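# Insert the loose contact into the housing until it latches

## Task

Slide the loose contact fully into the empty cavity of the housing, oriented so its red, notched face is on the same side as the housing's red side, and push until it clicks into its latched position.

## Robot and tools

Robot: two arms, left_arm (left hand) and right_arm (right hand). Each has six joints and a five-finger hand with six motors. Base positions in the scene frame: left_arm at (+0.030, +0.485, 0) m, right_arm at (-0.060, -0.382, 0) m, both turned only slightly about z.

Scene frame: origin at table-top height, midway between the nominal bases. +z is up, +x points out over the table, and +y is toward left_arm. Camera image sides do not follow these names. All positions, orientations, velocities and offsets use this frame.

Hand point: a point fixed to the palm, 0.15 m out from the wrist flange along the fingers and 0.05 m in front of the palm. Its +z runs along straight fingers and +y out of the palm. On the right hand +x points across the palm away from the thumb; on the left hand +x points toward the thumb. Straight fingers extend about 0.06-0.07 m past the point, and their centre lines sit 0.06 m behind it along -y. A bracket on the little-finger side of the wrist sticks out and can strike things. With fingers level, the wrist may hang below the hand point and reach the table first.

The 28-number row is used by both motion tools. Every number is in [-1, 1]. Numbers 1-6 are left_arm dx, dy, dz, rx, ry, rz. Numbers 7-12 are left hand motors: little, ring, middle, index, thumb_bend, thumb_turn. Then come left force_limit and speed. Numbers 15-28 repeat that layout for right_arm and the right hand.

Pose numbers are offsets, not poses. They count from that arm's Hand target as it stood when the action or move began, along the scene axes. 1.0 equals 0.6 m of travel or 180 degrees of turn. rx, ry, rz form one rotation vector, turning about the Hand target position. Sending all six as 0 re-requests the current Hand target.

Finger motors: -1 is open or straight, +1 is curled. For thumb_turn, -1 puts the thumb beside the palm and +1 puts it facing the fingers. force_limit maps -1 to about 0 N and +1 to 10 N at the fingertip (15 N for the two thumb motors). speed rises from near zero at -1 to full at +0.48 and stays full above that. Use about -0.94 or lower for gentle closing. There is no 'keep as is' value for a hand. Resend the last eight hand numbers actually carried out for it; if none yet, send its hand_measured six, then hand_force_limit and hand_speed. A thumb-in-front grasp suits objects about 0.035-0.065 m thick.

execute_actions(actions, cameras): actions is a list of actions. Each action is a table of up to 15 rows, one per 1/30 s step; a short table repeats its last row. Every row counts from the action's starting Hand target, so repeating an offset moves the arm further. An empty actions list returns camera images.

move(target, speed, blend, stop_force, zero, blocking, cameras): drives each hand point in a straight line toward its offset. target is one 28-number row or up to 15 rows, all measured from the same starting Hand targets. speed is in m/s, 0.002-3.6, default 0.25; turning rate is capped at twice that in rad/s. blend, in metres, rounds corners between listed targets. stop_force, 3-120 N, ends an arm's path when its wrist sensor feels that much push opposing the motion. It is unreliable for light loose parts and while the hand turns. Leave it out when backing off a contact. zero controls whether the force baseline is reset first. blocking=false returns early and cannot be combined with stop_force. Moves do not avoid obstacles, and paths passing near an arm's own base can flip its shoulder.

wait(seconds 0-10): lets time pass with commands held. stop(): brakes a running move. zoom_image(camera, region [x0,y0,x1,y1] pixels, at most 504 per side): enlarges the latest image from cam_high (896x504), cam_low (896x504), cam_left_wrist or cam_right_wrist (672x504). show_instructions(): displays the reference pages. zero_wrist_force(arm): tares that arm's wrist sensor. finished_scene(scene): ends the current scene; give its number.

Results: each arm's end_effector_position (m), quat_wxyz and velocities. 'Hand target' is the commanded pose after clipping, and the next offsets start from it. Other fields are joint positions and torques, plus wrist force and torque along the hand's own axes, with a peak line. hand_measured, hand_stopped_by (moving, target, force, stalled, fault) and hand_load_n (positive means pushed open) follow motor order. A move adds a 'move:' line: done, off_target, moving, held or fault, plus limits such as paced or held. Orientation commands are clipped to 32 degrees from the measured orientation on each step. Hand points often settle a little short of their target; send the remaining distance as a new offset.

Avoid: stiff arms fault when driven even slightly past firm contact. Faults occur at about 150 N outside force or at joint limits (wrist joints 24.6 N m), and they stop the arm for 10 s. Approach slowly with a modest stop_force and back off after pressing. Do not drop parts, release moving parts, slam, or let anything leave the table. Keep the arms and hands from pressing on each other. Watch for MOTOR HOT lines, since overheating brakes the arm for 30-60 s.

Each tool is called after ">>>" by a JSON object that holds its "method" and its "body", one argument or row to a line.

Reference images:

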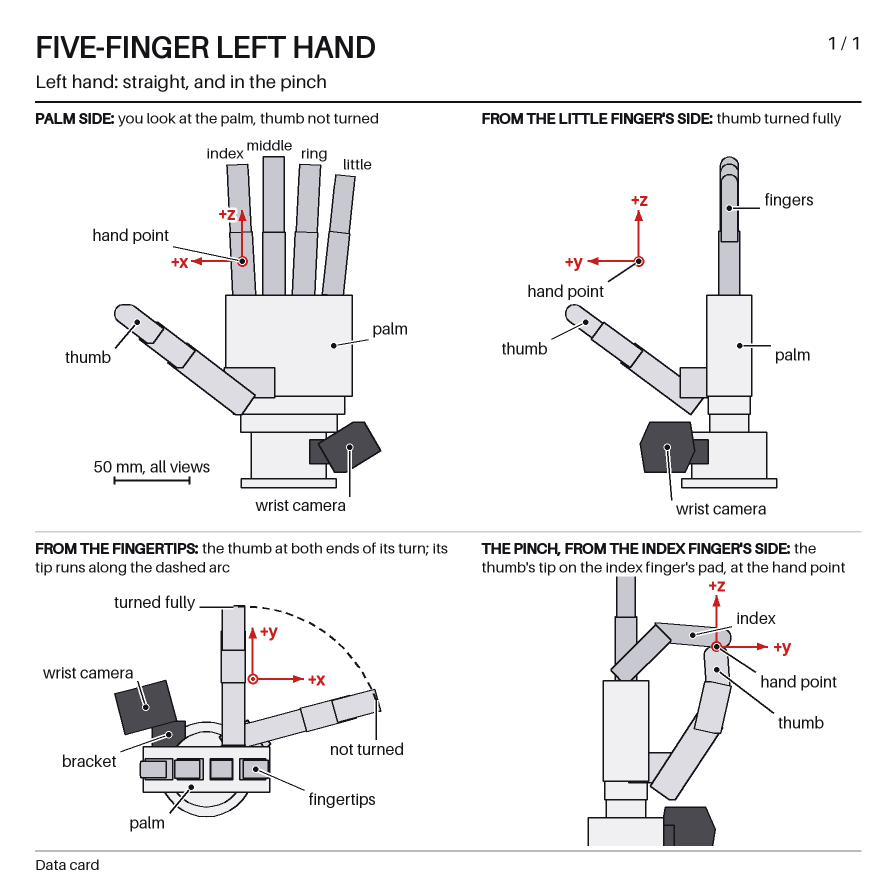

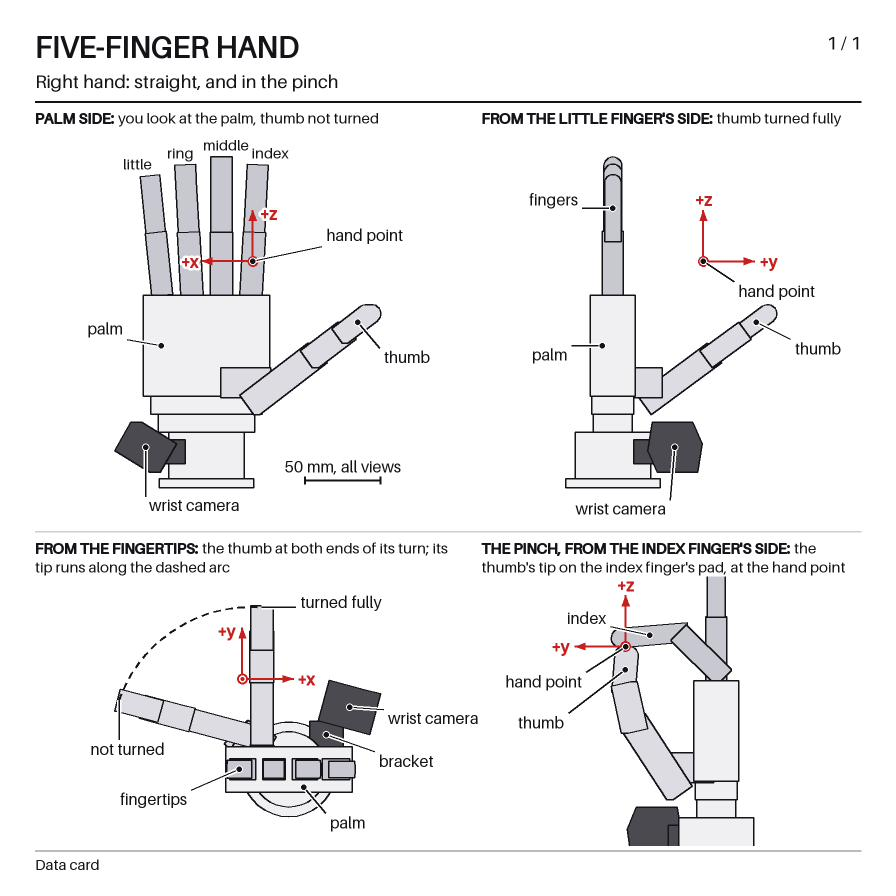

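## Session

>>> {"method": "execute_actions", "body": {
  "actions": []
}}

Scene clock: 0.00 s.
left_arm: end_effector_position=(+0.5652, +0.7131, +0.3246) hand_measured=(-1.000, -1.000, -1.000, -1.000, -1.000, -1.000) hand_load_n=(+0.0, +0.0, +0.0, +0.0, +0.0, +0.0) hand_stopped_by=(target, target, target, target, target, target) hand_force_limit=0.00 hand_speed=-0.80 end_effector_quat_wxyz=(-0.361, +0.864, -0.198, +0.291) | right_arm: end_effector_position=(+0.5624, -0.7421, +0.3590) hand_measured=(-1.000, -1.000, -1.000, -1.000, -1.000, -1.000) hand_load_n=(+0.0, +0.0, +0.0, +0.0, +0.0, +0.0) hand_stopped_by=(target, target, target, target, target, target) hand_force_limit=0.00 hand_speed=-0.80 end_effector_quat_wxyz=(+0.094, -0.204, +0.818, -0.530)
Joint positions: left_arm=[3.894 -1.65 -1.502 2.543 -1.492 2.742] | right_arm=[-0.542 -1.094 0.919 0.675 2.072 -2.954]
Joint velocities: within noise
Joint torques (N m): no reading
Wrist force (N): no reading
Wrist torque (N m): no reading
Wrist force, peak (N): no reading
Hand target: left_arm +0.5652, +0.7131, +0.3246; -0.361, +0.864, -0.198, +0.291 | right_arm +0.5624, -0.7421, +0.3590; +0.094, -0.204, +0.818, -0.530

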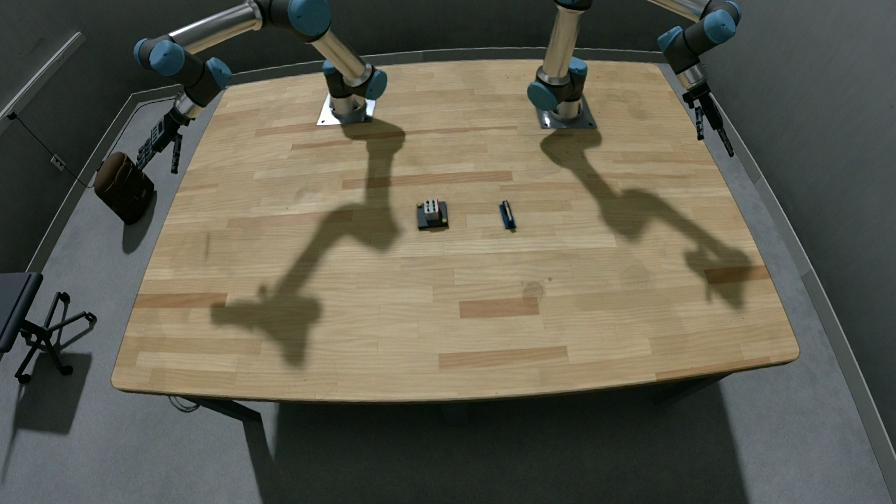

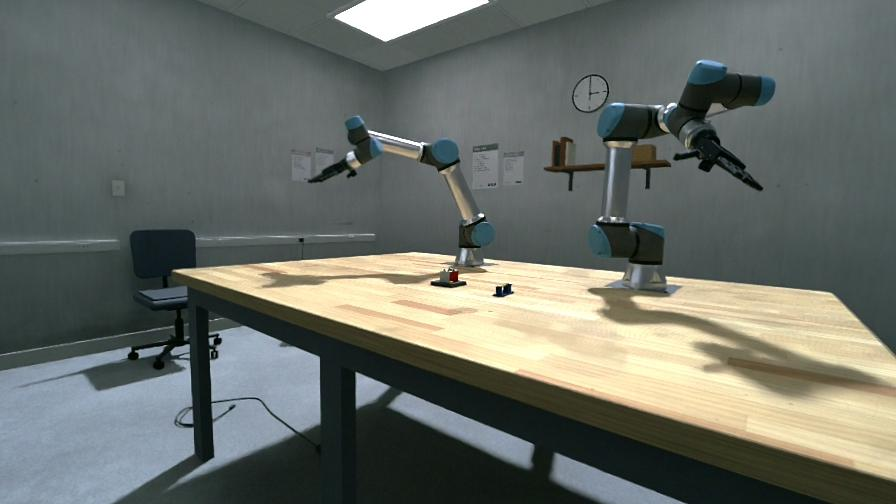

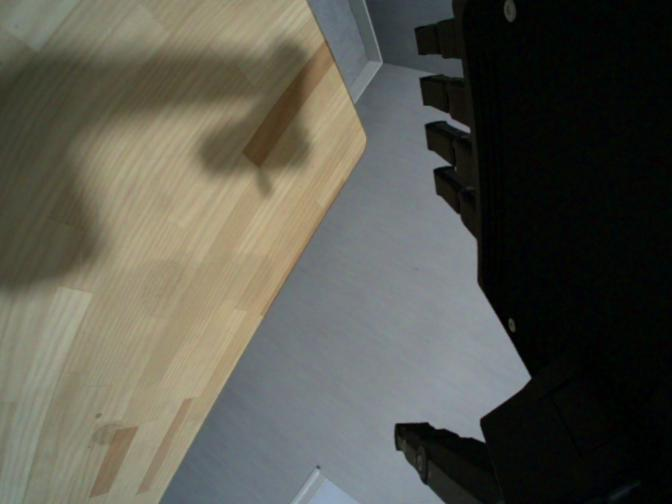

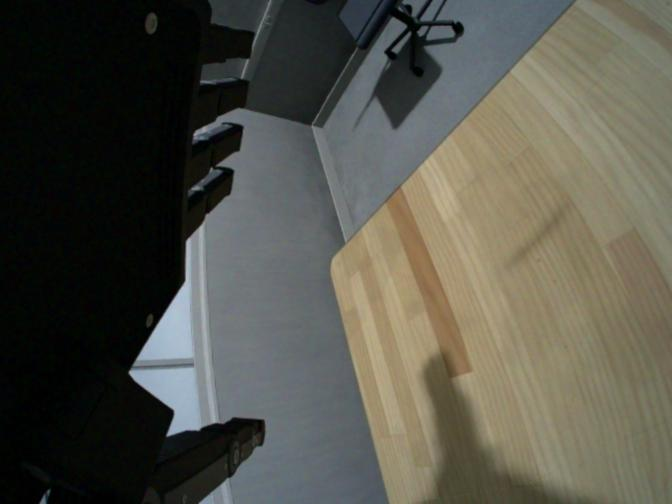

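>>> {"method": "zoom_image", "body": {
  "camera": "cam_high",
  "region": [400, 180, 540, 250]
}}

>>> {"method": "zoom_image", "body": {
  "camera": "cam_low",
  "region": [410, 250, 530, 310]
}}

>>> {"method": "zoom_image", "body": {
  "camera": "cam_high",
  "region": [480, 190, 540, 240]
}}

>>> {"method": "zoom_image", "body": {
  "camera": "cam_high",
  "region": [405, 190, 465, 240]
}}

Scaled by 3.600 from the camera's 896x504 image, which has a finer 1280x720 frame.

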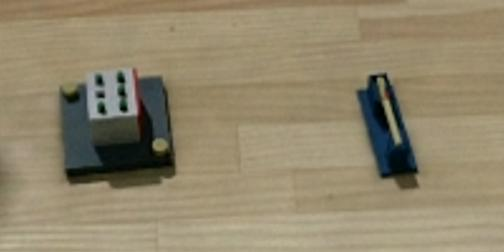

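Scaled by 4.200 from the camera's 896x504 image, which has a finer 1280x720 frame.

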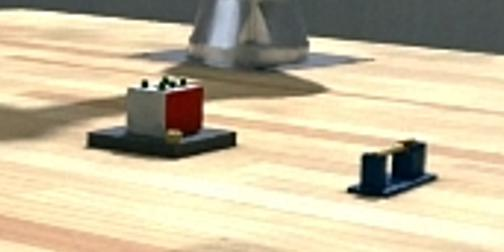

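Scaled by 8.400 from the camera's 896x504 image, which has a finer 1280x720 frame.

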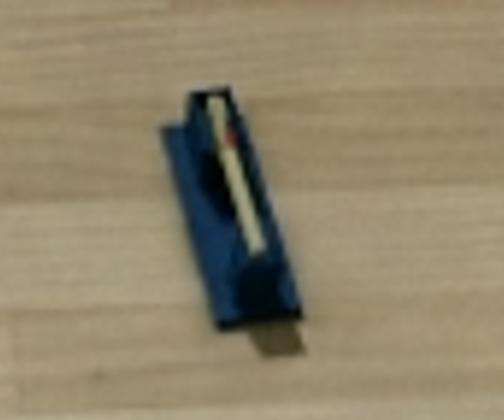

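Scaled by 8.400 from the camera's 896x504 image, which has a finer 1280x720 frame.

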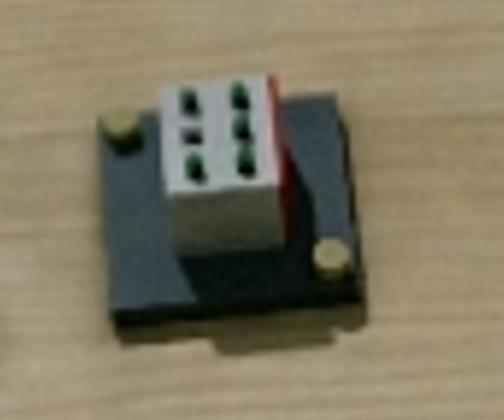

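>>> {"method": "move", "body": {
  "target": [0.12, -0.707, -0.208, 0.1668, 0.0474, -0.7546, -1, -1, -1, -1, -1, -1, 0, -0.8, 0, 0, 0, 0, 0, 0, -1, -1, -1, -1, -1, -1, 0, -0.8],
  "speed": 0.35,
  "cameras": ["cam_high", "cam_left_wrist"]
}}

Scene clock: 11.80 s.
left_arm: end_effector_position=(+0.6372, +0.2889, +0.1998) hand_measured=(-1.000, -1.000, -1.000, -1.000, -1.000, -1.000) hand_load_n=(+0.0, +0.0, +0.0, +0.0, +0.0, +0.0) hand_stopped_by=(target, target, target, target, target, target) hand_force_limit=0.00 hand_speed=-0.80 end_effector_quat_wxyz=(+0.022, -0.063, +0.938, -0.341) | right_arm: end_effector_position=(+0.5624, -0.7421, +0.3590) hand_measured=(-1.000, -1.000, -1.000, -1.000, -1.000, -1.000) hand_load_n=(+0.0, +0.0, +0.0, +0.0, +0.0, -0.5) hand_stopped_by=(target, target, target, target, target, target) hand_force_limit=0.00 hand_speed=-0.80 end_effector_quat_wxyz=(+0.094, -0.204, +0.818, -0.530)
Joint positions: left_arm=[3.221 -2.428 -0.732 1.624 -0.873 4.655] | right_arm=[-0.542 -1.094 0.919 0.675 2.072 -2.954]
Joint torques (N m): left_arm=[-9.91 41.64 32.71 -4.08 -0.85 2.95] | right_arm=[-1 -37.22 -22.09 -0.16 0.53 0.05]
Wrist force (N): left_arm=[0.2 -0.7 0.1] | right_arm=[0.1 0.1 -0.6]
Wrist torque (N m): left_arm=[-0.07 -0.09 -0.12] | right_arm=[0.05 0.00 0.01]
Wrist force, peak (N): left_arm=[0.0 -0.9 0.6] | right_arm=[0.2 -0.2 -0.7]
Hand target: left_arm +0.6372, +0.2889, +0.1998; +0.022, -0.063, +0.938, -0.341 | right_arm +0.5624, -0.7421, +0.3590; +0.094, -0.204, +0.818, -0.530
Off the commanded pose: left_arm 0.000 m, 0 deg | right_arm 0.000 m, 0 deg.
move: done
camera_calibration:
cam_left_wrist: T_world_to_cam=[[-0.151526, -0.75965, 0.632433, 0.187759], [-0.888922, 0.384532, 0.248903, 0.404728], [-0.43227, -0.524468, -0.733537, 0.690736], [0, 0, 0, 1]] pos_world=[0.686806, 0.34927, 0.287197]
Images, in order (width x height): cam_high 896x504, cam_left_wrist 672x504.

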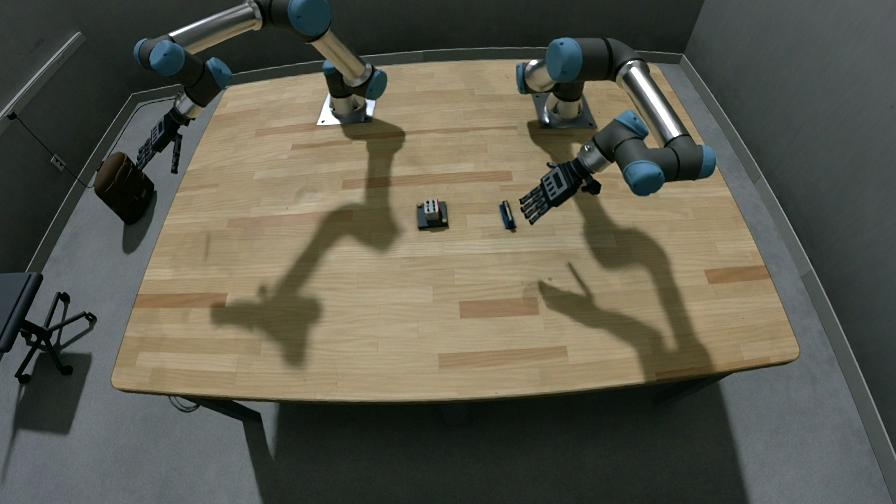

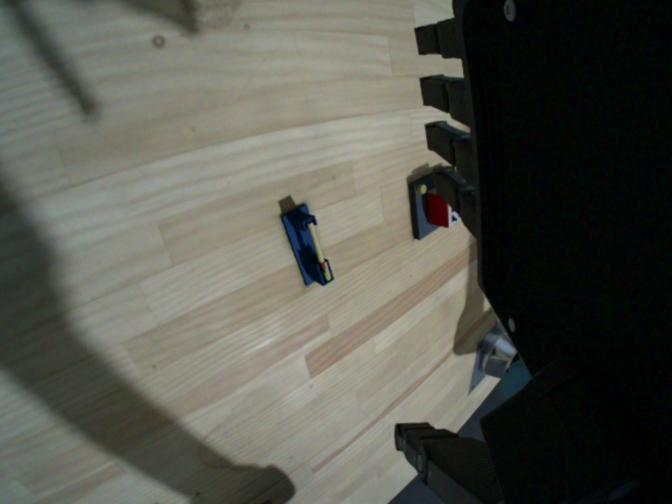

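>>> {"method": "zoom_image", "body": {
  "camera": "cam_left_wrist",
  "region": [260, 180, 360, 300]
}}

>>> {"method": "zoom_image", "body": {
  "camera": "cam_left_wrist",
  "region": [390, 150, 480, 250]
}}

Scaled by 4.200 from the camera's 672x504 image, which has a finer 960x720 frame.

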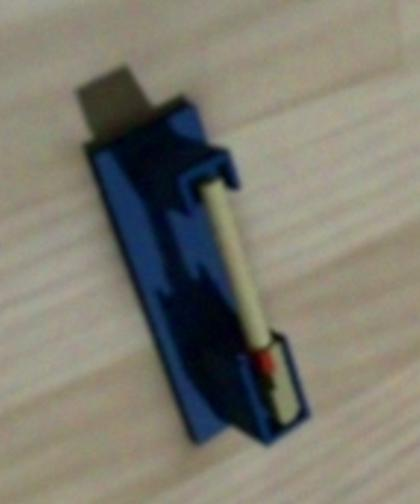

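Scaled by 5.040 from the camera's 672x504 image, which has a finer 960x720 frame.

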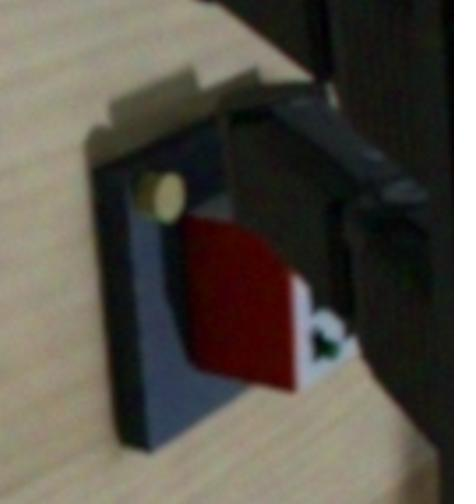

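>>> {"method": "move", "body": {
  "target": [-0.095, -0.115, -0.16, 0, 0, 0, -1, -1, -1, -1, -1, -1, 0, -0.8, 0, 0, 0, 0, 0, 0, -1, -1, -1, -1, -1, -1, 0, -0.8],
  "cameras": ["cam_left_wrist"]
}}

>>> {"method": "zoom_image", "body": {
  "camera": "cam_left_wrist",
  "region": [240, 160, 400, 320]
}}

Scene clock: 13.73 s.
left_arm: end_effector_position=(+0.5802, +0.2199, +0.1038) hand_measured=(-1.000, -1.000, -1.000, -1.000, -1.000, -1.000) hand_load_n=(+0.0, +0.0, +0.0, +0.0, +0.0, +0.0) hand_stopped_by=(target, target, target, target, target, target) hand_force_limit=0.00 hand_speed=-0.80 end_effector_quat_wxyz=(+0.022, -0.063, +0.938, -0.341) | right_arm: end_effector_position=(+0.5624, -0.7421, +0.3590) hand_measured=(-1.000, -1.000, -1.000, -1.000, -1.000, -1.000) hand_load_n=(+0.0, +0.0, +0.0, +0.0, +0.0, +0.0) hand_stopped_by=(target, target, target, target, target, target) hand_force_limit=0.00 hand_speed=-0.80 end_effector_quat_wxyz=(+0.094, -0.204, +0.818, -0.530)
Joint positions: left_arm=[3.108 -2.339 -1.116 2.014 -0.882 4.508] | right_arm=[-0.542 -1.094 0.919 0.675 2.072 -2.954]
Joint torques (N m): left_arm=[-8.43 63.6 3.79 -0.78 -0.71 -2.89] | right_arm=[-0.97 -37.63 -22.45 -0.14 0.49 0.04]
Wrist force (N): left_arm=[0.0 -0.5 -0.1] | right_arm=[0.1 0.3 -0.2]
Wrist torque (N m): left_arm=[-0.03 -0.07 -0.04] | right_arm=[0.06 -0.01 0.02]
Wrist force, peak (N): left_arm=[-0.3 -0.8 -1.3] | right_arm=[0.4 0.3 -0.4]
Hand target: left_arm +0.5802, +0.2199, +0.1038; +0.022, -0.063, +0.938, -0.341 | right_arm +0.5624, -0.7421, +0.3590; +0.094, -0.204, +0.818, -0.530
Off the commanded pose: left_arm 0.000 m, 0 deg | right_arm 0.000 m, 0 deg.
move: done
camera_calibration:
cam_left_wrist: T_world_to_cam=[[-0.151557, -0.759625, 0.632455, 0.187365], [-0.888811, 0.384691, 0.249054, 0.40432], [-0.432487, -0.524388, -0.733466, 0.559663], [0, 0, 0, 1]] pos_world=[0.629807, 0.28027, 0.191297]
Images, in order (width x height): cam_left_wrist 672x504.

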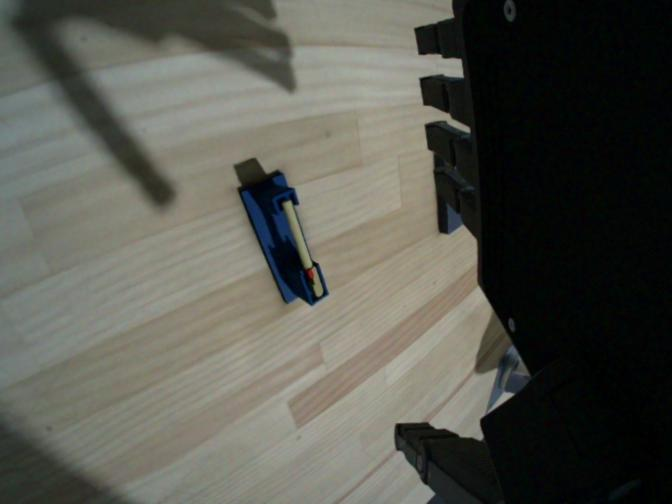

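Scaled by 3.150 from the camera's 672x504 image, which has a finer 960x720 frame.

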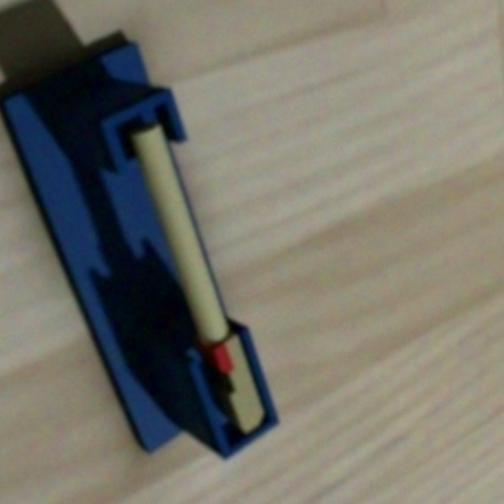

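>>> {"method": "move", "body": {
  "target": [-0.05, -0.342, 0.043, 0, 0, 0, -1, -1, -1, -1, -1, -1, 0, -0.8, 0, 0, 0, 0, 0, 0, -1, -1, -1, -1, -1, -1, 0, -0.8],
  "cameras": ["cam_left_wrist"]
}}

>>> {"method": "zoom_image", "body": {
  "camera": "cam_left_wrist",
  "region": [240, 160, 440, 320]
}}

Scene clock: 16.27 s.
left_arm: end_effector_position=(+0.5502, +0.0147, +0.1296) hand_measured=(-1.000, -1.000, -1.000, -1.000, -1.000, -1.000) hand_load_n=(+0.0, +0.0, -0.5, +0.0, +0.0, +0.0) hand_stopped_by=(target, target, target, target, target, target) hand_force_limit=0.00 hand_speed=-0.80 end_effector_quat_wxyz=(+0.022, -0.063, +0.938, -0.341) | right_arm: end_effector_position=(+0.5624, -0.7421, +0.3590) hand_measured=(-1.000, -1.000, -1.000, -1.000, -1.000, -1.000) hand_load_n=(+0.0, +0.0, +0.0, +0.0, +0.0, +0.0) hand_stopped_by=(target, target, target, target, target, target) hand_force_limit=0.00 hand_speed=-0.80 end_effector_quat_wxyz=(+0.094, -0.204, +0.818, -0.530)
Joint positions: left_arm=[2.76 -2.456 -0.772 2.043 -0.972 4.086] | right_arm=[-0.542 -1.094 0.919 0.675 2.072 -2.954]
Joint torques (N m): left_arm=[-9.74 42.48 34.76 -3.33 -0.63 -3.12] | right_arm=[-1.2 -38.35 -22.04 -0.21 0.51 0.13]
Wrist force (N): left_arm=[0.0 -0.5 0.1] | right_arm=[0.2 0.3 -0.1]
Wrist torque (N m): left_arm=[-0.02 -0.05 -0.05] | right_arm=[0.04 -0.03 0.02]
Wrist force, peak (N): left_arm=[0.5 -1.3 0.6] | right_arm=[0.0 0.3 -0.6]
Hand target: left_arm +0.5502, +0.0147, +0.1296; +0.022, -0.063, +0.938, -0.341 | right_arm +0.5624, -0.7421, +0.3590; +0.094, -0.204, +0.818, -0.530
Off the commanded pose: left_arm 0.000 m, 0 deg | right_arm 0.000 m, 0 deg.
move: done
camera_calibration:
cam_left_wrist: T_world_to_cam=[[-0.151506, -0.759604, 0.632493, 0.0106484], [-0.888871, 0.384602, 0.248978, 0.450252], [-0.432383, -0.524483, -0.733459, 0.457877], [0, 0, 0, 1]] pos_world=[0.599807, 0.0750697, 0.216997]
Images, in order (width x height): cam_left_wrist 672x504.

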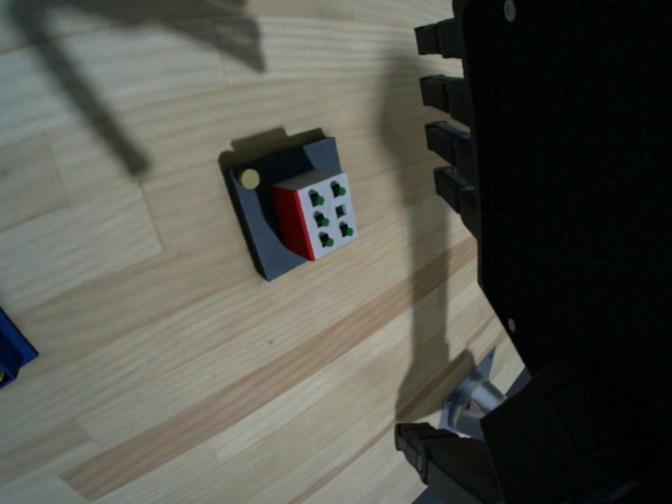

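Scaled by 2.520 from the camera's 672x504 image, which has a finer 960x720 frame.

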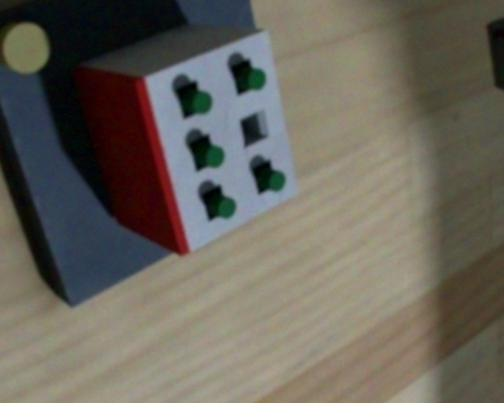

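>>> {"method": "move", "body": {
  "target": [0.05, 0.209, 0.051, 0, 0, 0, -1, -1, -1, -1, -1, -1, 0, -0.8, 0, 0, 0, 0, 0, 0, -1, -1, -1, -1, -1, -1, 0, -0.8],
  "cameras": ["cam_left_wrist"]
}}

>>> {"method": "zoom_image", "body": {
  "camera": "cam_left_wrist",
  "region": [180, 200, 340, 360]
}}

Scene clock: 24.20 s.
left_arm: end_effector_position=(+0.5802, +0.1400, +0.1601) hand_measured=(-1.000, -1.000, -1.000, -1.000, -1.000, -1.000) hand_load_n=(+0.0, +0.0, +0.0, +0.0, +0.0, +0.0) hand_stopped_by=(target, target, target, target, target, target) hand_force_limit=0.00 hand_speed=-0.80 end_effector_quat_wxyz=(+0.022, -0.063, +0.938, -0.341) | right_arm: end_effector_position=(+0.5624, -0.7421, +0.3590) hand_measured=(-1.000, -1.000, -1.000, -1.000, -1.000, -1.000) hand_load_n=(+0.0, +0.0, +0.0, +0.0, +0.0, +0.0) hand_stopped_by=(target, target, target, target, target, target) hand_force_limit=0.00 hand_speed=-0.80 end_effector_quat_wxyz=(+0.094, -0.204, +0.818, -0.530)
Joint positions: left_arm=[2.971 -2.363 -0.898 1.928 -0.907 4.335] | right_arm=[-0.542 -1.094 0.919 0.675 2.072 -2.954]
Joint torques (N m): left_arm=[5.35 66.34 5.69 -3.45 3.2 2.92] | right_arm=[-1.08 -37.45 -22.24 -0.29 0.57 0.01]
Wrist force (N): left_arm=[0.2 -0.3 0.0] | right_arm=[0.3 0.2 -0.2]
Wrist torque (N m): left_arm=[0.01 -0.09 -0.10] | right_arm=[0.04 -0.03 0.03]
Wrist force, peak (N): left_arm=[0.5 -1.3 1.0] | right_arm=[0.2 0.3 -0.6]
Hand target: left_arm +0.5802, +0.1401, +0.1602; +0.022, -0.063, +0.938, -0.341 | right_arm +0.5624, -0.7421, +0.3590; +0.094, -0.204, +0.818, -0.530
Off the commanded pose: left_arm 0.000 m, 0 deg | right_arm 0.000 m, 0 deg.
move: done
camera_calibration:
cam_left_wrist: T_world_to_cam=[[-0.151506, -0.759604, 0.632493, 0.0910177], [-0.888871, 0.384602, 0.248978, 0.421108], [-0.432383, -0.524483, -0.733459, 0.55901], [0, 0, 0, 1]] pos_world=[0.629807, 0.20037, 0.247597]
Images, in order (width x height): cam_left_wrist 672x504.

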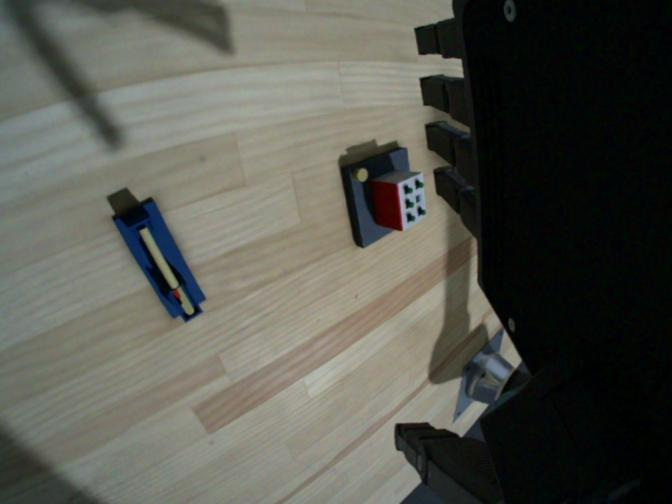

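Scaled by 3.150 from the camera's 672x504 image, which has a finer 960x720 frame.

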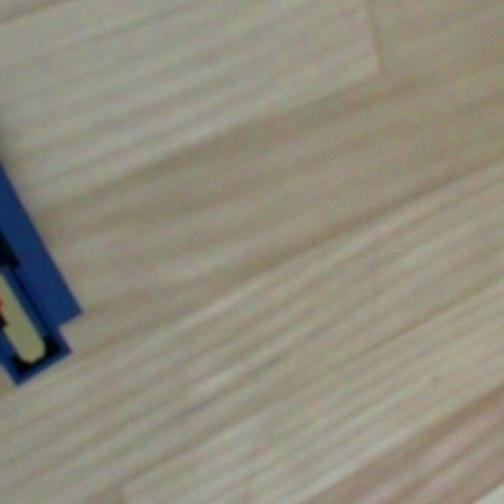

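>>> {"method": "zoom_image", "body": {
  "camera": "cam_left_wrist",
  "region": [95, 190, 225, 330]
}}

>>> {"method": "zoom_image", "body": {
  "camera": "cam_left_wrist",
  "region": [335, 140, 435, 250]
}}

Scaled by 3.600 from the camera's 672x504 image, which has a finer 960x720 frame.

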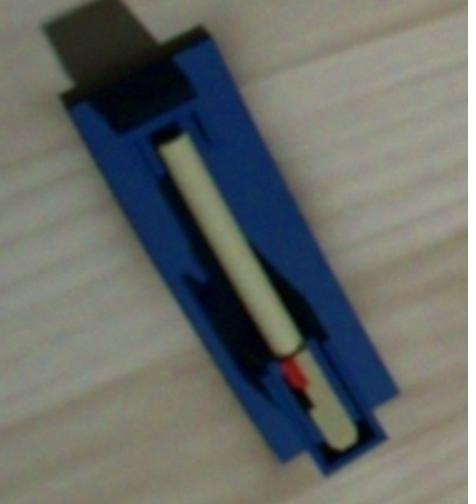

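Scaled by 4.582 from the camera's 672x504 image, which has a finer 960x720 frame.

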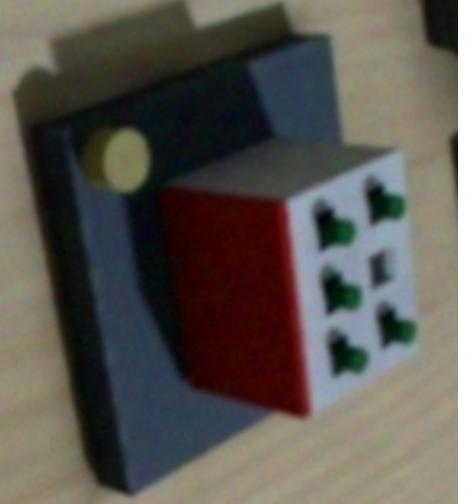

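>>> {"method": "move", "body": {
  "target": [-0.017, 0.3167, 0.0663, 0, 0, 0, -1, -1, -1, -1, -1, 1, 0, 0, 0.08, 0.653, -0.148, 0.0176, -0.02, 0.465, -1, -1, -1, -1, -1, -1, 0, -0.8],
  "speed": 0.35
}}

>>> {"method": "move", "body": {
  "target": [0, 0, 0, 0, 0, 0, -1, -1, -1, -1, -1, 1, 0, 0, 0.0347, 0.459, -0.198, 0.0118, -0.0133, 0.31, -1, -1, -1, -1, -1, -1, 0, -0.8],
  "speed": 0.3,
  "cameras": ["all"]
}}

Scene clock: 33.53 s.
left_arm: end_effector_position=(+0.5700, +0.3301, +0.1999) hand_measured=(-1.000, -1.000, -1.000, -1.000, -1.000, +1.000) hand_load_n=(+0.0, +0.0, -0.5, +0.0, +0.0, +0.0) hand_stopped_by=(target, target, target, target, target, target) hand_force_limit=0.00 hand_speed=0.00 end_effector_quat_wxyz=(+0.022, -0.063, +0.938, -0.341) | right_arm: end_effector_position=(+0.6104, -0.3504, +0.2702) hand_measured=(-1.000, -1.000, -1.000, -1.000, -1.000, -1.000) hand_load_n=(+0.0, +0.0, +0.0, +0.0, +0.0, -0.5) hand_stopped_by=(target, target, target, target, target, target) hand_force_limit=0.00 hand_speed=-0.80 end_effector_quat_wxyz=(-0.452, +0.679, -0.484, +0.317)
Joint positions: left_arm=[3.307 -2.217 -1.118 1.727 -0.873 4.767] | right_arm=[-0.361 -1.249 1.393 0.383 0.89 -3.486]
Joint torques (N m): left_arm=[6.19 60.04 5.04 -3.94 -0.59 3.4] | right_arm=[8.51 -24.98 -34.58 1.64 -2.78 -1.6]
Wrist force (N): left_arm=[0.3 -0.5 -0.1] | right_arm=[0.4 0.0 -0.2]
Wrist torque (N m): left_arm=[-0.05 -0.10 -0.13] | right_arm=[0.02 -0.06 0.10]
Wrist force, peak (N): left_arm=[0.3 -0.8 0.3] | right_arm=[0.7 -0.4 0.3]
Hand target: left_arm +0.5700, +0.3301, +0.1999; +0.022, -0.063, +0.938, -0.341 | right_arm +0.6104, -0.3503, +0.2702; -0.452, +0.680, -0.483, +0.317
Off the commanded pose: left_arm 0.000 m, 0 deg | right_arm 0.000 m, 0 deg.
move: done

Scene clock: 36.20 s.
left_arm: end_effector_position=(+0.5700, +0.3301, +0.1999) hand_measured=(-1.000, -1.000, -1.000, -1.000, -1.000, +1.000) hand_load_n=(+0.0, +0.0, +0.0, +0.0, +0.0, +0.0) hand_stopped_by=(target, target, target, target, target, target) hand_force_limit=0.00 hand_speed=0.00 end_effector_quat_wxyz=(+0.022, -0.063, +0.938, -0.341) | right_arm: end_effector_position=(+0.6312, -0.0749, +0.1514) hand_measured=(-1.000, -1.000, -1.000, -1.000, -1.000, -1.000) hand_load_n=(+0.0, +0.0, +0.0, -0.5, +0.0, +0.0) hand_stopped_by=(target, target, target, target, target, target) hand_force_limit=0.00 hand_speed=-0.80 end_effector_quat_wxyz=(-0.569, +0.812, -0.106, +0.074)
Joint positions: left_arm=[3.307 -2.217 -1.118 1.727 -0.873 4.767] | right_arm=[-0.011 -0.567 0.697 0.951 0.397 -4.187]
Joint torques (N m): left_arm=[5.44 60.1 4.14 -3.9 -0.31 3.26] | right_arm=[8.35 -44.57 -33.2 3.65 -3.45 -1.31]
Wrist force (N): left_arm=[0.0 -0.3 -0.2] | right_arm=[0.2 -0.2 0.0]
Wrist torque (N m): left_arm=[-0.01 -0.06 -0.15] | right_arm=[-0.02 -0.04 0.09]
Wrist force, peak (N): left_arm=[0.1 -0.7 0.0] | right_arm=[0.2 0.0 1.0]
Hand target: left_arm +0.5700, +0.3301, +0.1999; +0.022, -0.063, +0.938, -0.341 | right_arm +0.6313, -0.0749, +0.1514; -0.569, +0.812, -0.106, +0.074
Off the commanded pose: left_arm 0.000 m, 0 deg | right_arm 0.000 m, 0 deg.
move: done
camera_calibration:
cam_left_wrist: T_world_to_cam=[[-0.151506, -0.759604, 0.632493, 0.2087], [-0.888871, 0.384602, 0.248978, 0.32902], [-0.432383, -0.524483, -0.733459, 0.683496], [0, 0, 0, 1]] pos_world=[0.619607, 0.39047, 0.287397]
cam_right_wrist: T_world_to_cam=[[0.179249, -0.398254, -0.899591, -0.0120379], [-0.944038, -0.326974, -0.0433524, 0.580889], [-0.276878, 0.857019, -0.434577, 0.420983], [0, 0, 0, 1]] pos_world=[0.6671, -0.175649, 0.197303]

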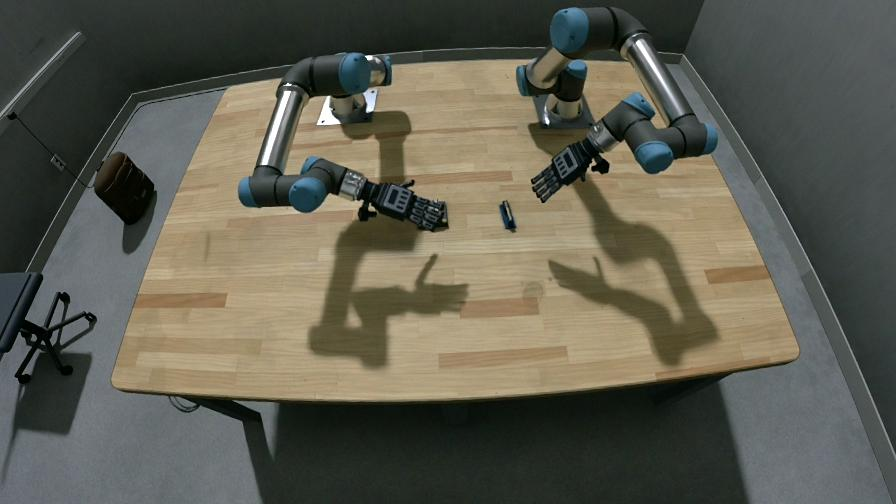

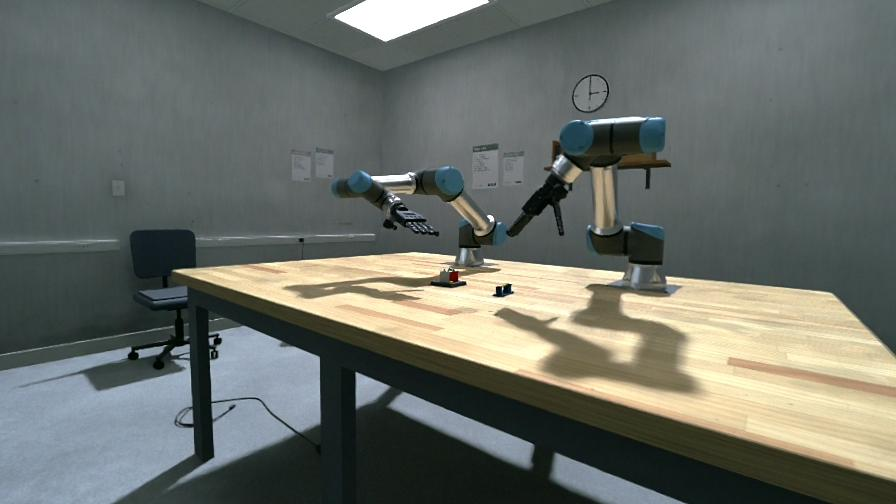

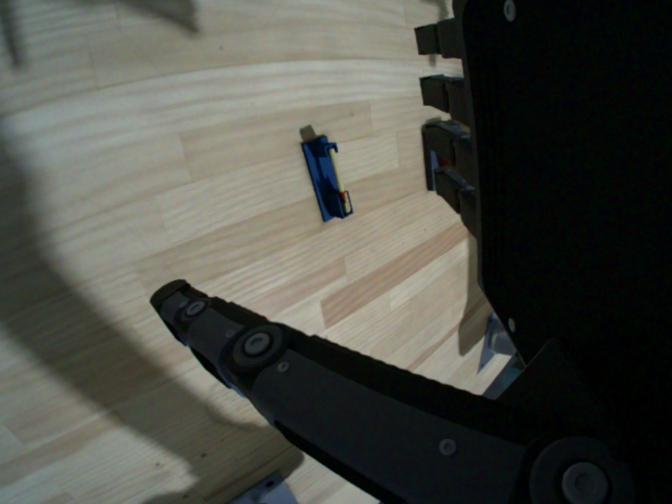

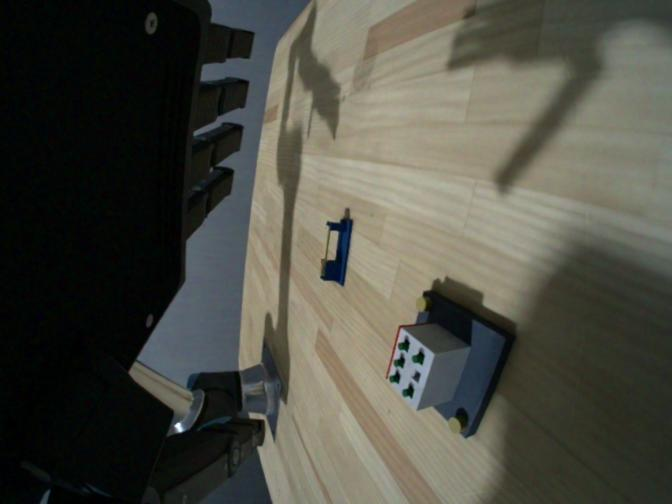

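>>> {"method": "zoom_image", "body": {
  "camera": "cam_right_wrist",
  "region": [300, 190, 380, 300]
}}

>>> {"method": "zoom_image", "body": {
  "camera": "cam_right_wrist",
  "region": [370, 270, 530, 450]
}}

>>> {"method": "zoom_image", "body": {
  "camera": "cam_left_wrist",
  "region": [290, 120, 370, 230]
}}

Scaled by 4.582 from the camera's 672x504 image, which has a finer 960x720 frame.

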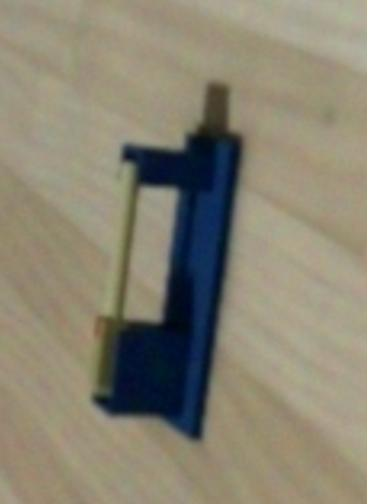

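Scaled by 2.800 from the camera's 672x504 image, which has a finer 960x720 frame.

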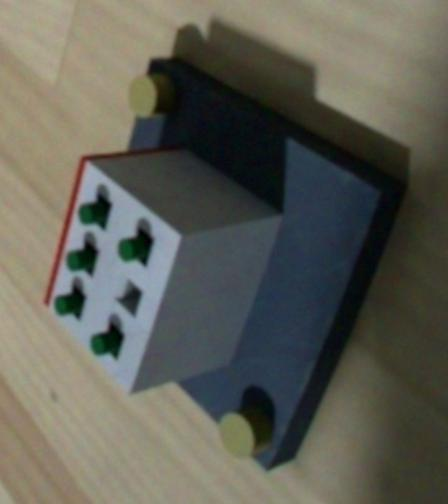

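Scaled by 4.582 from the camera's 672x504 image, which has a finer 960x720 frame.

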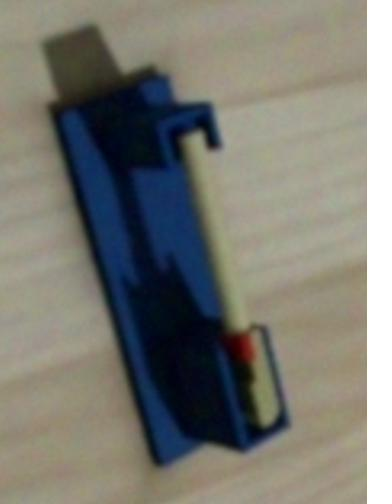

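>>> {"method": "execute_actions", "body": {
  "actions": [
    [[0, 0, 0, 0, 0, 0, -1, -1, 0, 0, -0.4, 1, 0, 0, 0, 0, 0, 0, 0, 0, -1, -1, -1, -1, -1, -1, 0, -0.8]]
  ],
  "cameras": ["cam_left_wrist"]
}}

Scene clock: 39.10 s.
left_arm: end_effector_position=(+0.5700, +0.3301, +0.1999) hand_measured=(-1.000, -1.000, +0.000, +0.000, -0.400, +1.000) hand_load_n=(+0.0, +0.0, +0.0, +0.0, +0.0, +0.0) hand_stopped_by=(target, target, target, target, target, target) hand_force_limit=0.00 hand_speed=0.00 end_effector_quat_wxyz=(+0.022, -0.063, +0.938, -0.341) | right_arm: end_effector_position=(+0.6313, -0.0749, +0.1514) hand_measured=(-1.000, -1.000, -1.000, -1.000, -1.000, -1.000) hand_load_n=(+0.0, -0.5, +0.0, +0.0, +0.0, +0.0) hand_stopped_by=(target, target, target, target, target, target) hand_force_limit=0.00 hand_speed=-0.80 end_effector_quat_wxyz=(-0.569, +0.812, -0.106, +0.074)
Joint positions: left_arm=[3.307 -2.217 -1.118 1.727 -0.873 4.767] | right_arm=[-0.011 -0.567 0.696 0.952 0.397 -4.187]
Joint torques (N m): left_arm=[6.43 60.04 7.57 -2.6 0.13 3.08] | right_arm=[8.11 -44.33 -33.23 3.53 -3.55 -1.53]
Wrist force (N): left_arm=[0.2 -0.5 0.1] | right_arm=[0.1 0.0 0.2]
Wrist torque (N m): left_arm=[-0.05 -0.08 -0.13] | right_arm=[0.00 -0.02 0.08]
Wrist force, peak (N): left_arm=[0.0 -0.7 -0.2] | right_arm=[0.5 -0.2 -0.4]
Hand target: left_arm +0.5700, +0.3301, +0.1999; +0.022, -0.063, +0.938, -0.341 | right_arm +0.6313, -0.0749, +0.1514; -0.569, +0.812, -0.106, +0.074
Off the commanded pose: left_arm 0.000 m, 0 deg | right_arm 0.000 m, 0 deg.
Step readings (end_effector_position of left_arm | right_arm):
0: (+0.5700, +0.3301, +0.1999) | (+0.6312, -0.0749, +0.1514)
1: (+0.5700, +0.3301, +0.1999) | (+0.6312, -0.0749, +0.1514)
2: (+0.5700, +0.3301, +0.1999) | (+0.6312, -0.0749, +0.1514)
4: (+0.5700, +0.3301, +0.1999) | (+0.6313, -0.0749, +0.1514)
8: (+0.5700, +0.3301, +0.1999) | (+0.6313, -0.0749, +0.1514)
15: (+0.5700, +0.3301, +0.1999) | (+0.6313, -0.0749, +0.1514)
camera_calibration:
cam_left_wrist: T_world_to_cam=[[-0.151451, -0.759628, 0.632478, 0.208679], [-0.888881, 0.384555, 0.249015, 0.329033], [-0.432382, -0.524484, -0.733459, 0.683496], [0, 0, 0, 1]] pos_world=[0.619607, 0.39047, 0.287397]
Images, in order (width x height): cam_left_wrist 672x504.

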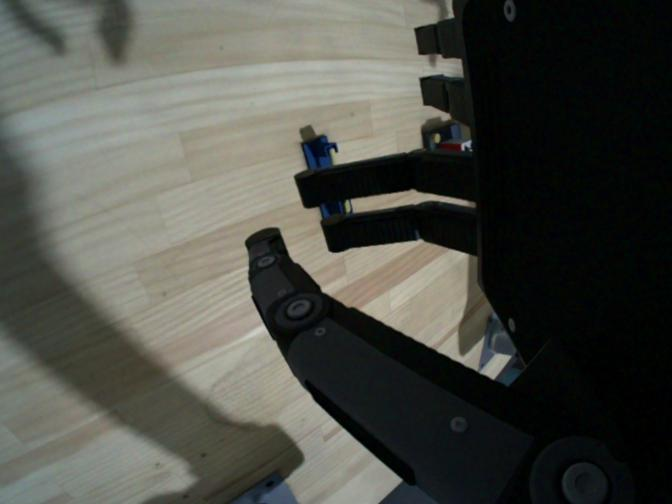

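>>> {"method": "execute_actions", "body": {
  "actions": [
    [[0, 0, 0, 0, 0, 0, -1, -1, 0, 0, -0.1, 1, -0.7, -0.5, 0, 0, 0, 0, 0, 0, -1, -1, -1, -1, -1, -1, 0, -0.8]]
  ],
  "cameras": ["cam_left_wrist"]
}}

>>> {"method": "zoom_image", "body": {
  "camera": "cam_left_wrist",
  "region": [230, 140, 430, 340]
}}

Scene clock: 40.10 s.
left_arm: end_effector_position=(+0.5700, +0.3301, +0.1999) hand_measured=(-1.000, -1.000, +0.000, +0.000, -0.100, +1.000) hand_load_n=(+0.0, +0.0, +0.0, +0.0, +0.0, +0.0) hand_stopped_by=(target, target, target, target, target, target) hand_force_limit=-0.70 hand_speed=-0.50 end_effector_quat_wxyz=(+0.022, -0.063, +0.938, -0.341) | right_arm: end_effector_position=(+0.6313, -0.0749, +0.1514) hand_measured=(-1.000, -1.000, -1.000, -1.000, -1.000, -1.000) hand_load_n=(+0.0, +0.0, +0.0, +0.0, +0.0, +0.0) hand_stopped_by=(target, target, target, target, target, target) hand_force_limit=0.00 hand_speed=-0.80 end_effector_quat_wxyz=(-0.569, +0.812, -0.106, +0.074)
Joint positions: left_arm=[3.307 -2.217 -1.118 1.727 -0.873 4.767] | right_arm=[-0.011 -0.567 0.696 0.952 0.397 -4.187]
Joint torques (N m): left_arm=[5.39 59.67 11.05 -1.17 0.32 2.84] | right_arm=[8.26 -44.16 -33.61 3.52 -3.53 -1.53]
Wrist force (N): left_arm=[0.1 -0.3 -0.3] | right_arm=[0.3 -0.2 -0.2]
Wrist torque (N m): left_arm=[-0.01 -0.08 -0.15] | right_arm=[0.00 -0.05 0.09]
Wrist force, peak (N): left_arm=[0.0 -0.7 0.0] | right_arm=[0.6 -0.1 -0.1]
Hand target: left_arm +0.5700, +0.3301, +0.1999; +0.022, -0.063, +0.938, -0.341 | right_arm +0.6313, -0.0749, +0.1514; -0.569, +0.812, -0.106, +0.074
Off the commanded pose: left_arm 0.000 m, 0 deg | right_arm 0.000 m, 0 deg.
Step readings (end_effector_position of left_arm | right_arm):
0: (+0.5700, +0.3301, +0.1999) | (+0.6313, -0.0749, +0.1514)
1: (+0.5700, +0.3301, +0.1999) | (+0.6313, -0.0749, +0.1514)
2: (+0.5700, +0.3301, +0.1999) | (+0.6313, -0.0749, +0.1514)
4: (+0.5700, +0.3301, +0.1999) | (+0.6313, -0.0749, +0.1514)
8: (+0.5700, +0.3301, +0.1999) | (+0.6313, -0.0749, +0.1514)
15: (+0.5700, +0.3301, +0.1999) | (+0.6313, -0.0749, +0.1514)
camera_calibration:
cam_left_wrist: T_world_to_cam=[[-0.151506, -0.759604, 0.632493, 0.2087], [-0.888871, 0.384602, 0.248978, 0.32902], [-0.432383, -0.524483, -0.733459, 0.683496], [0, 0, 0, 1]] pos_world=[0.619607, 0.39047, 0.287397]
Images, in order (width x height): cam_left_wrist 672x504.

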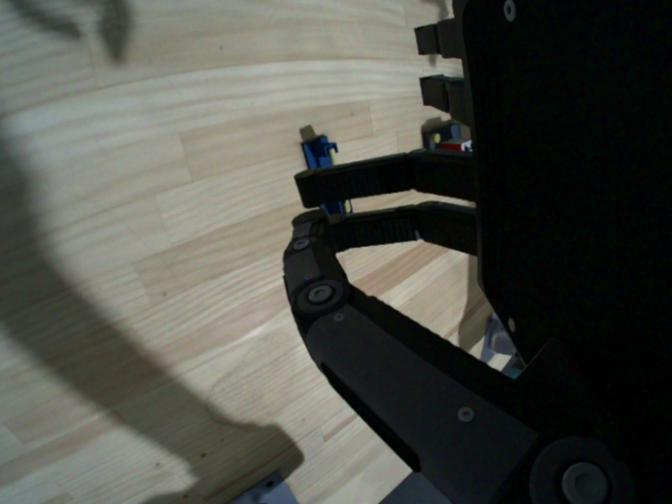

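Scaled by 2.520 from the camera's 672x504 image, which has a finer 960x720 frame.

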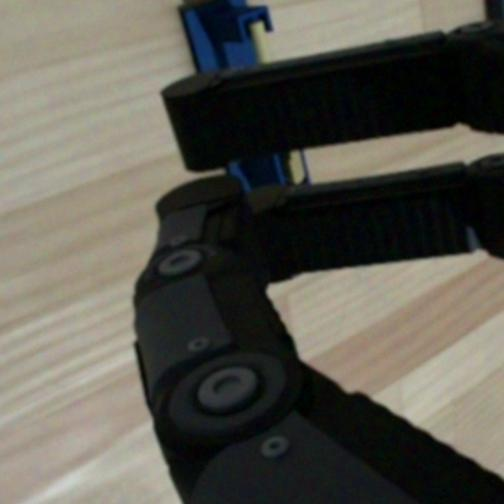

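>>> {"method": "execute_actions", "body": {
  "actions": [
    [[0, 0, 0, 0, 0, 0, -1, -1, 0.4, 0.4, 0, 1, -0.8, -0.85, 0, 0, 0, 0, 0, 0, -1, -1, -1, -1, -1, -1, 0, -0.8]]
  ],
  "cameras": ["cam_left_wrist"]
}}

>>> {"method": "zoom_image", "body": {
  "camera": "cam_left_wrist",
  "region": [230, 140, 430, 340]
}}

Scene clock: 44.03 s.
left_arm: end_effector_position=(+0.5700, +0.3301, +0.1999) hand_measured=(-1.000, -1.000, +0.220, +0.234, +0.000, +1.000) hand_load_n=(+0.0, +0.0, +2.5, +3.5, +1.0, -0.5) hand_stopped_by=(target, target, force, force, target, target) hand_force_limit=-0.80 hand_speed=-0.85 end_effector_quat_wxyz=(+0.022, -0.063, +0.938, -0.341) | right_arm: end_effector_position=(+0.6313, -0.0749, +0.1514) hand_measured=(-1.000, -1.000, -1.000, -1.000, -1.000, -1.000) hand_load_n=(+0.0, +0.0, +0.0, +0.0, +0.0, +0.0) hand_stopped_by=(target, target, target, target, target, target) hand_force_limit=0.00 hand_speed=-0.80 end_effector_quat_wxyz=(-0.569, +0.812, -0.106, +0.074)
Joint positions: left_arm=[3.307 -2.217 -1.118 1.727 -0.873 4.767] | right_arm=[-0.011 -0.567 0.696 0.952 0.397 -4.187]
Joint torques (N m): left_arm=[5.7 60.15 24.74 -0.88 0.79 2] | right_arm=[7.7 -44.17 -33.53 3.52 -3.47 -1.39]
Wrist force (N): left_arm=[0.2 -0.4 0.3] | right_arm=[0.2 0.0 0.0]
Wrist torque (N m): left_arm=[-0.05 -0.08 -0.14] | right_arm=[0.00 -0.04 0.09]
Wrist force, peak (N): left_arm=[0.1 -0.6 -0.3] | right_arm=[0.6 -0.3 0.0]
Hand target: left_arm +0.5700, +0.3301, +0.1999; +0.022, -0.063, +0.938, -0.341 | right_arm +0.6313, -0.0749, +0.1514; -0.569, +0.812, -0.106, +0.074
Off the commanded pose: left_arm 0.000 m, 0 deg | right_arm 0.000 m, 0 deg.
Step readings (end_effector_position of left_arm | right_arm):
0: (+0.5700, +0.3301, +0.1999) | (+0.6313, -0.0749, +0.1514)
1: (+0.5700, +0.3301, +0.1999) | (+0.6313, -0.0749, +0.1514)
2: (+0.5700, +0.3301, +0.1999) | (+0.6313, -0.0749, +0.1514)
4: (+0.5700, +0.3301, +0.1999) | (+0.6313, -0.0749, +0.1514)
8: (+0.5700, +0.3301, +0.1999) | (+0.6313, -0.0749, +0.1514)
15: (+0.5700, +0.3301, +0.1999) | (+0.6313, -0.0749, +0.1514)
camera_calibration:
cam_left_wrist: T_world_to_cam=[[-0.151506, -0.759604, 0.632493, 0.2087], [-0.888871, 0.384602, 0.248978, 0.32902], [-0.432383, -0.524483, -0.733459, 0.683496], [0, 0, 0, 1]] pos_world=[0.619607, 0.39047, 0.287397]
Images, in order (width x height): cam_left_wrist 672x504.

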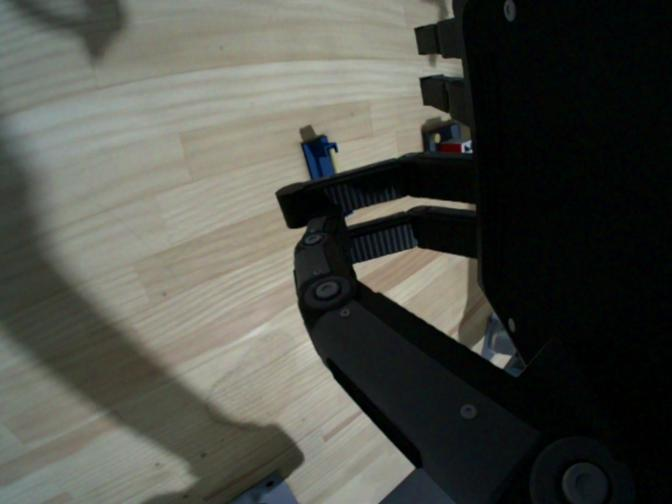

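Scaled by 2.520 from the camera's 672x504 image, which has a finer 960x720 frame.

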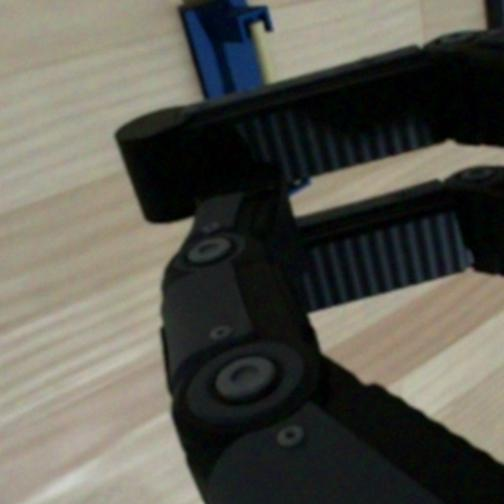

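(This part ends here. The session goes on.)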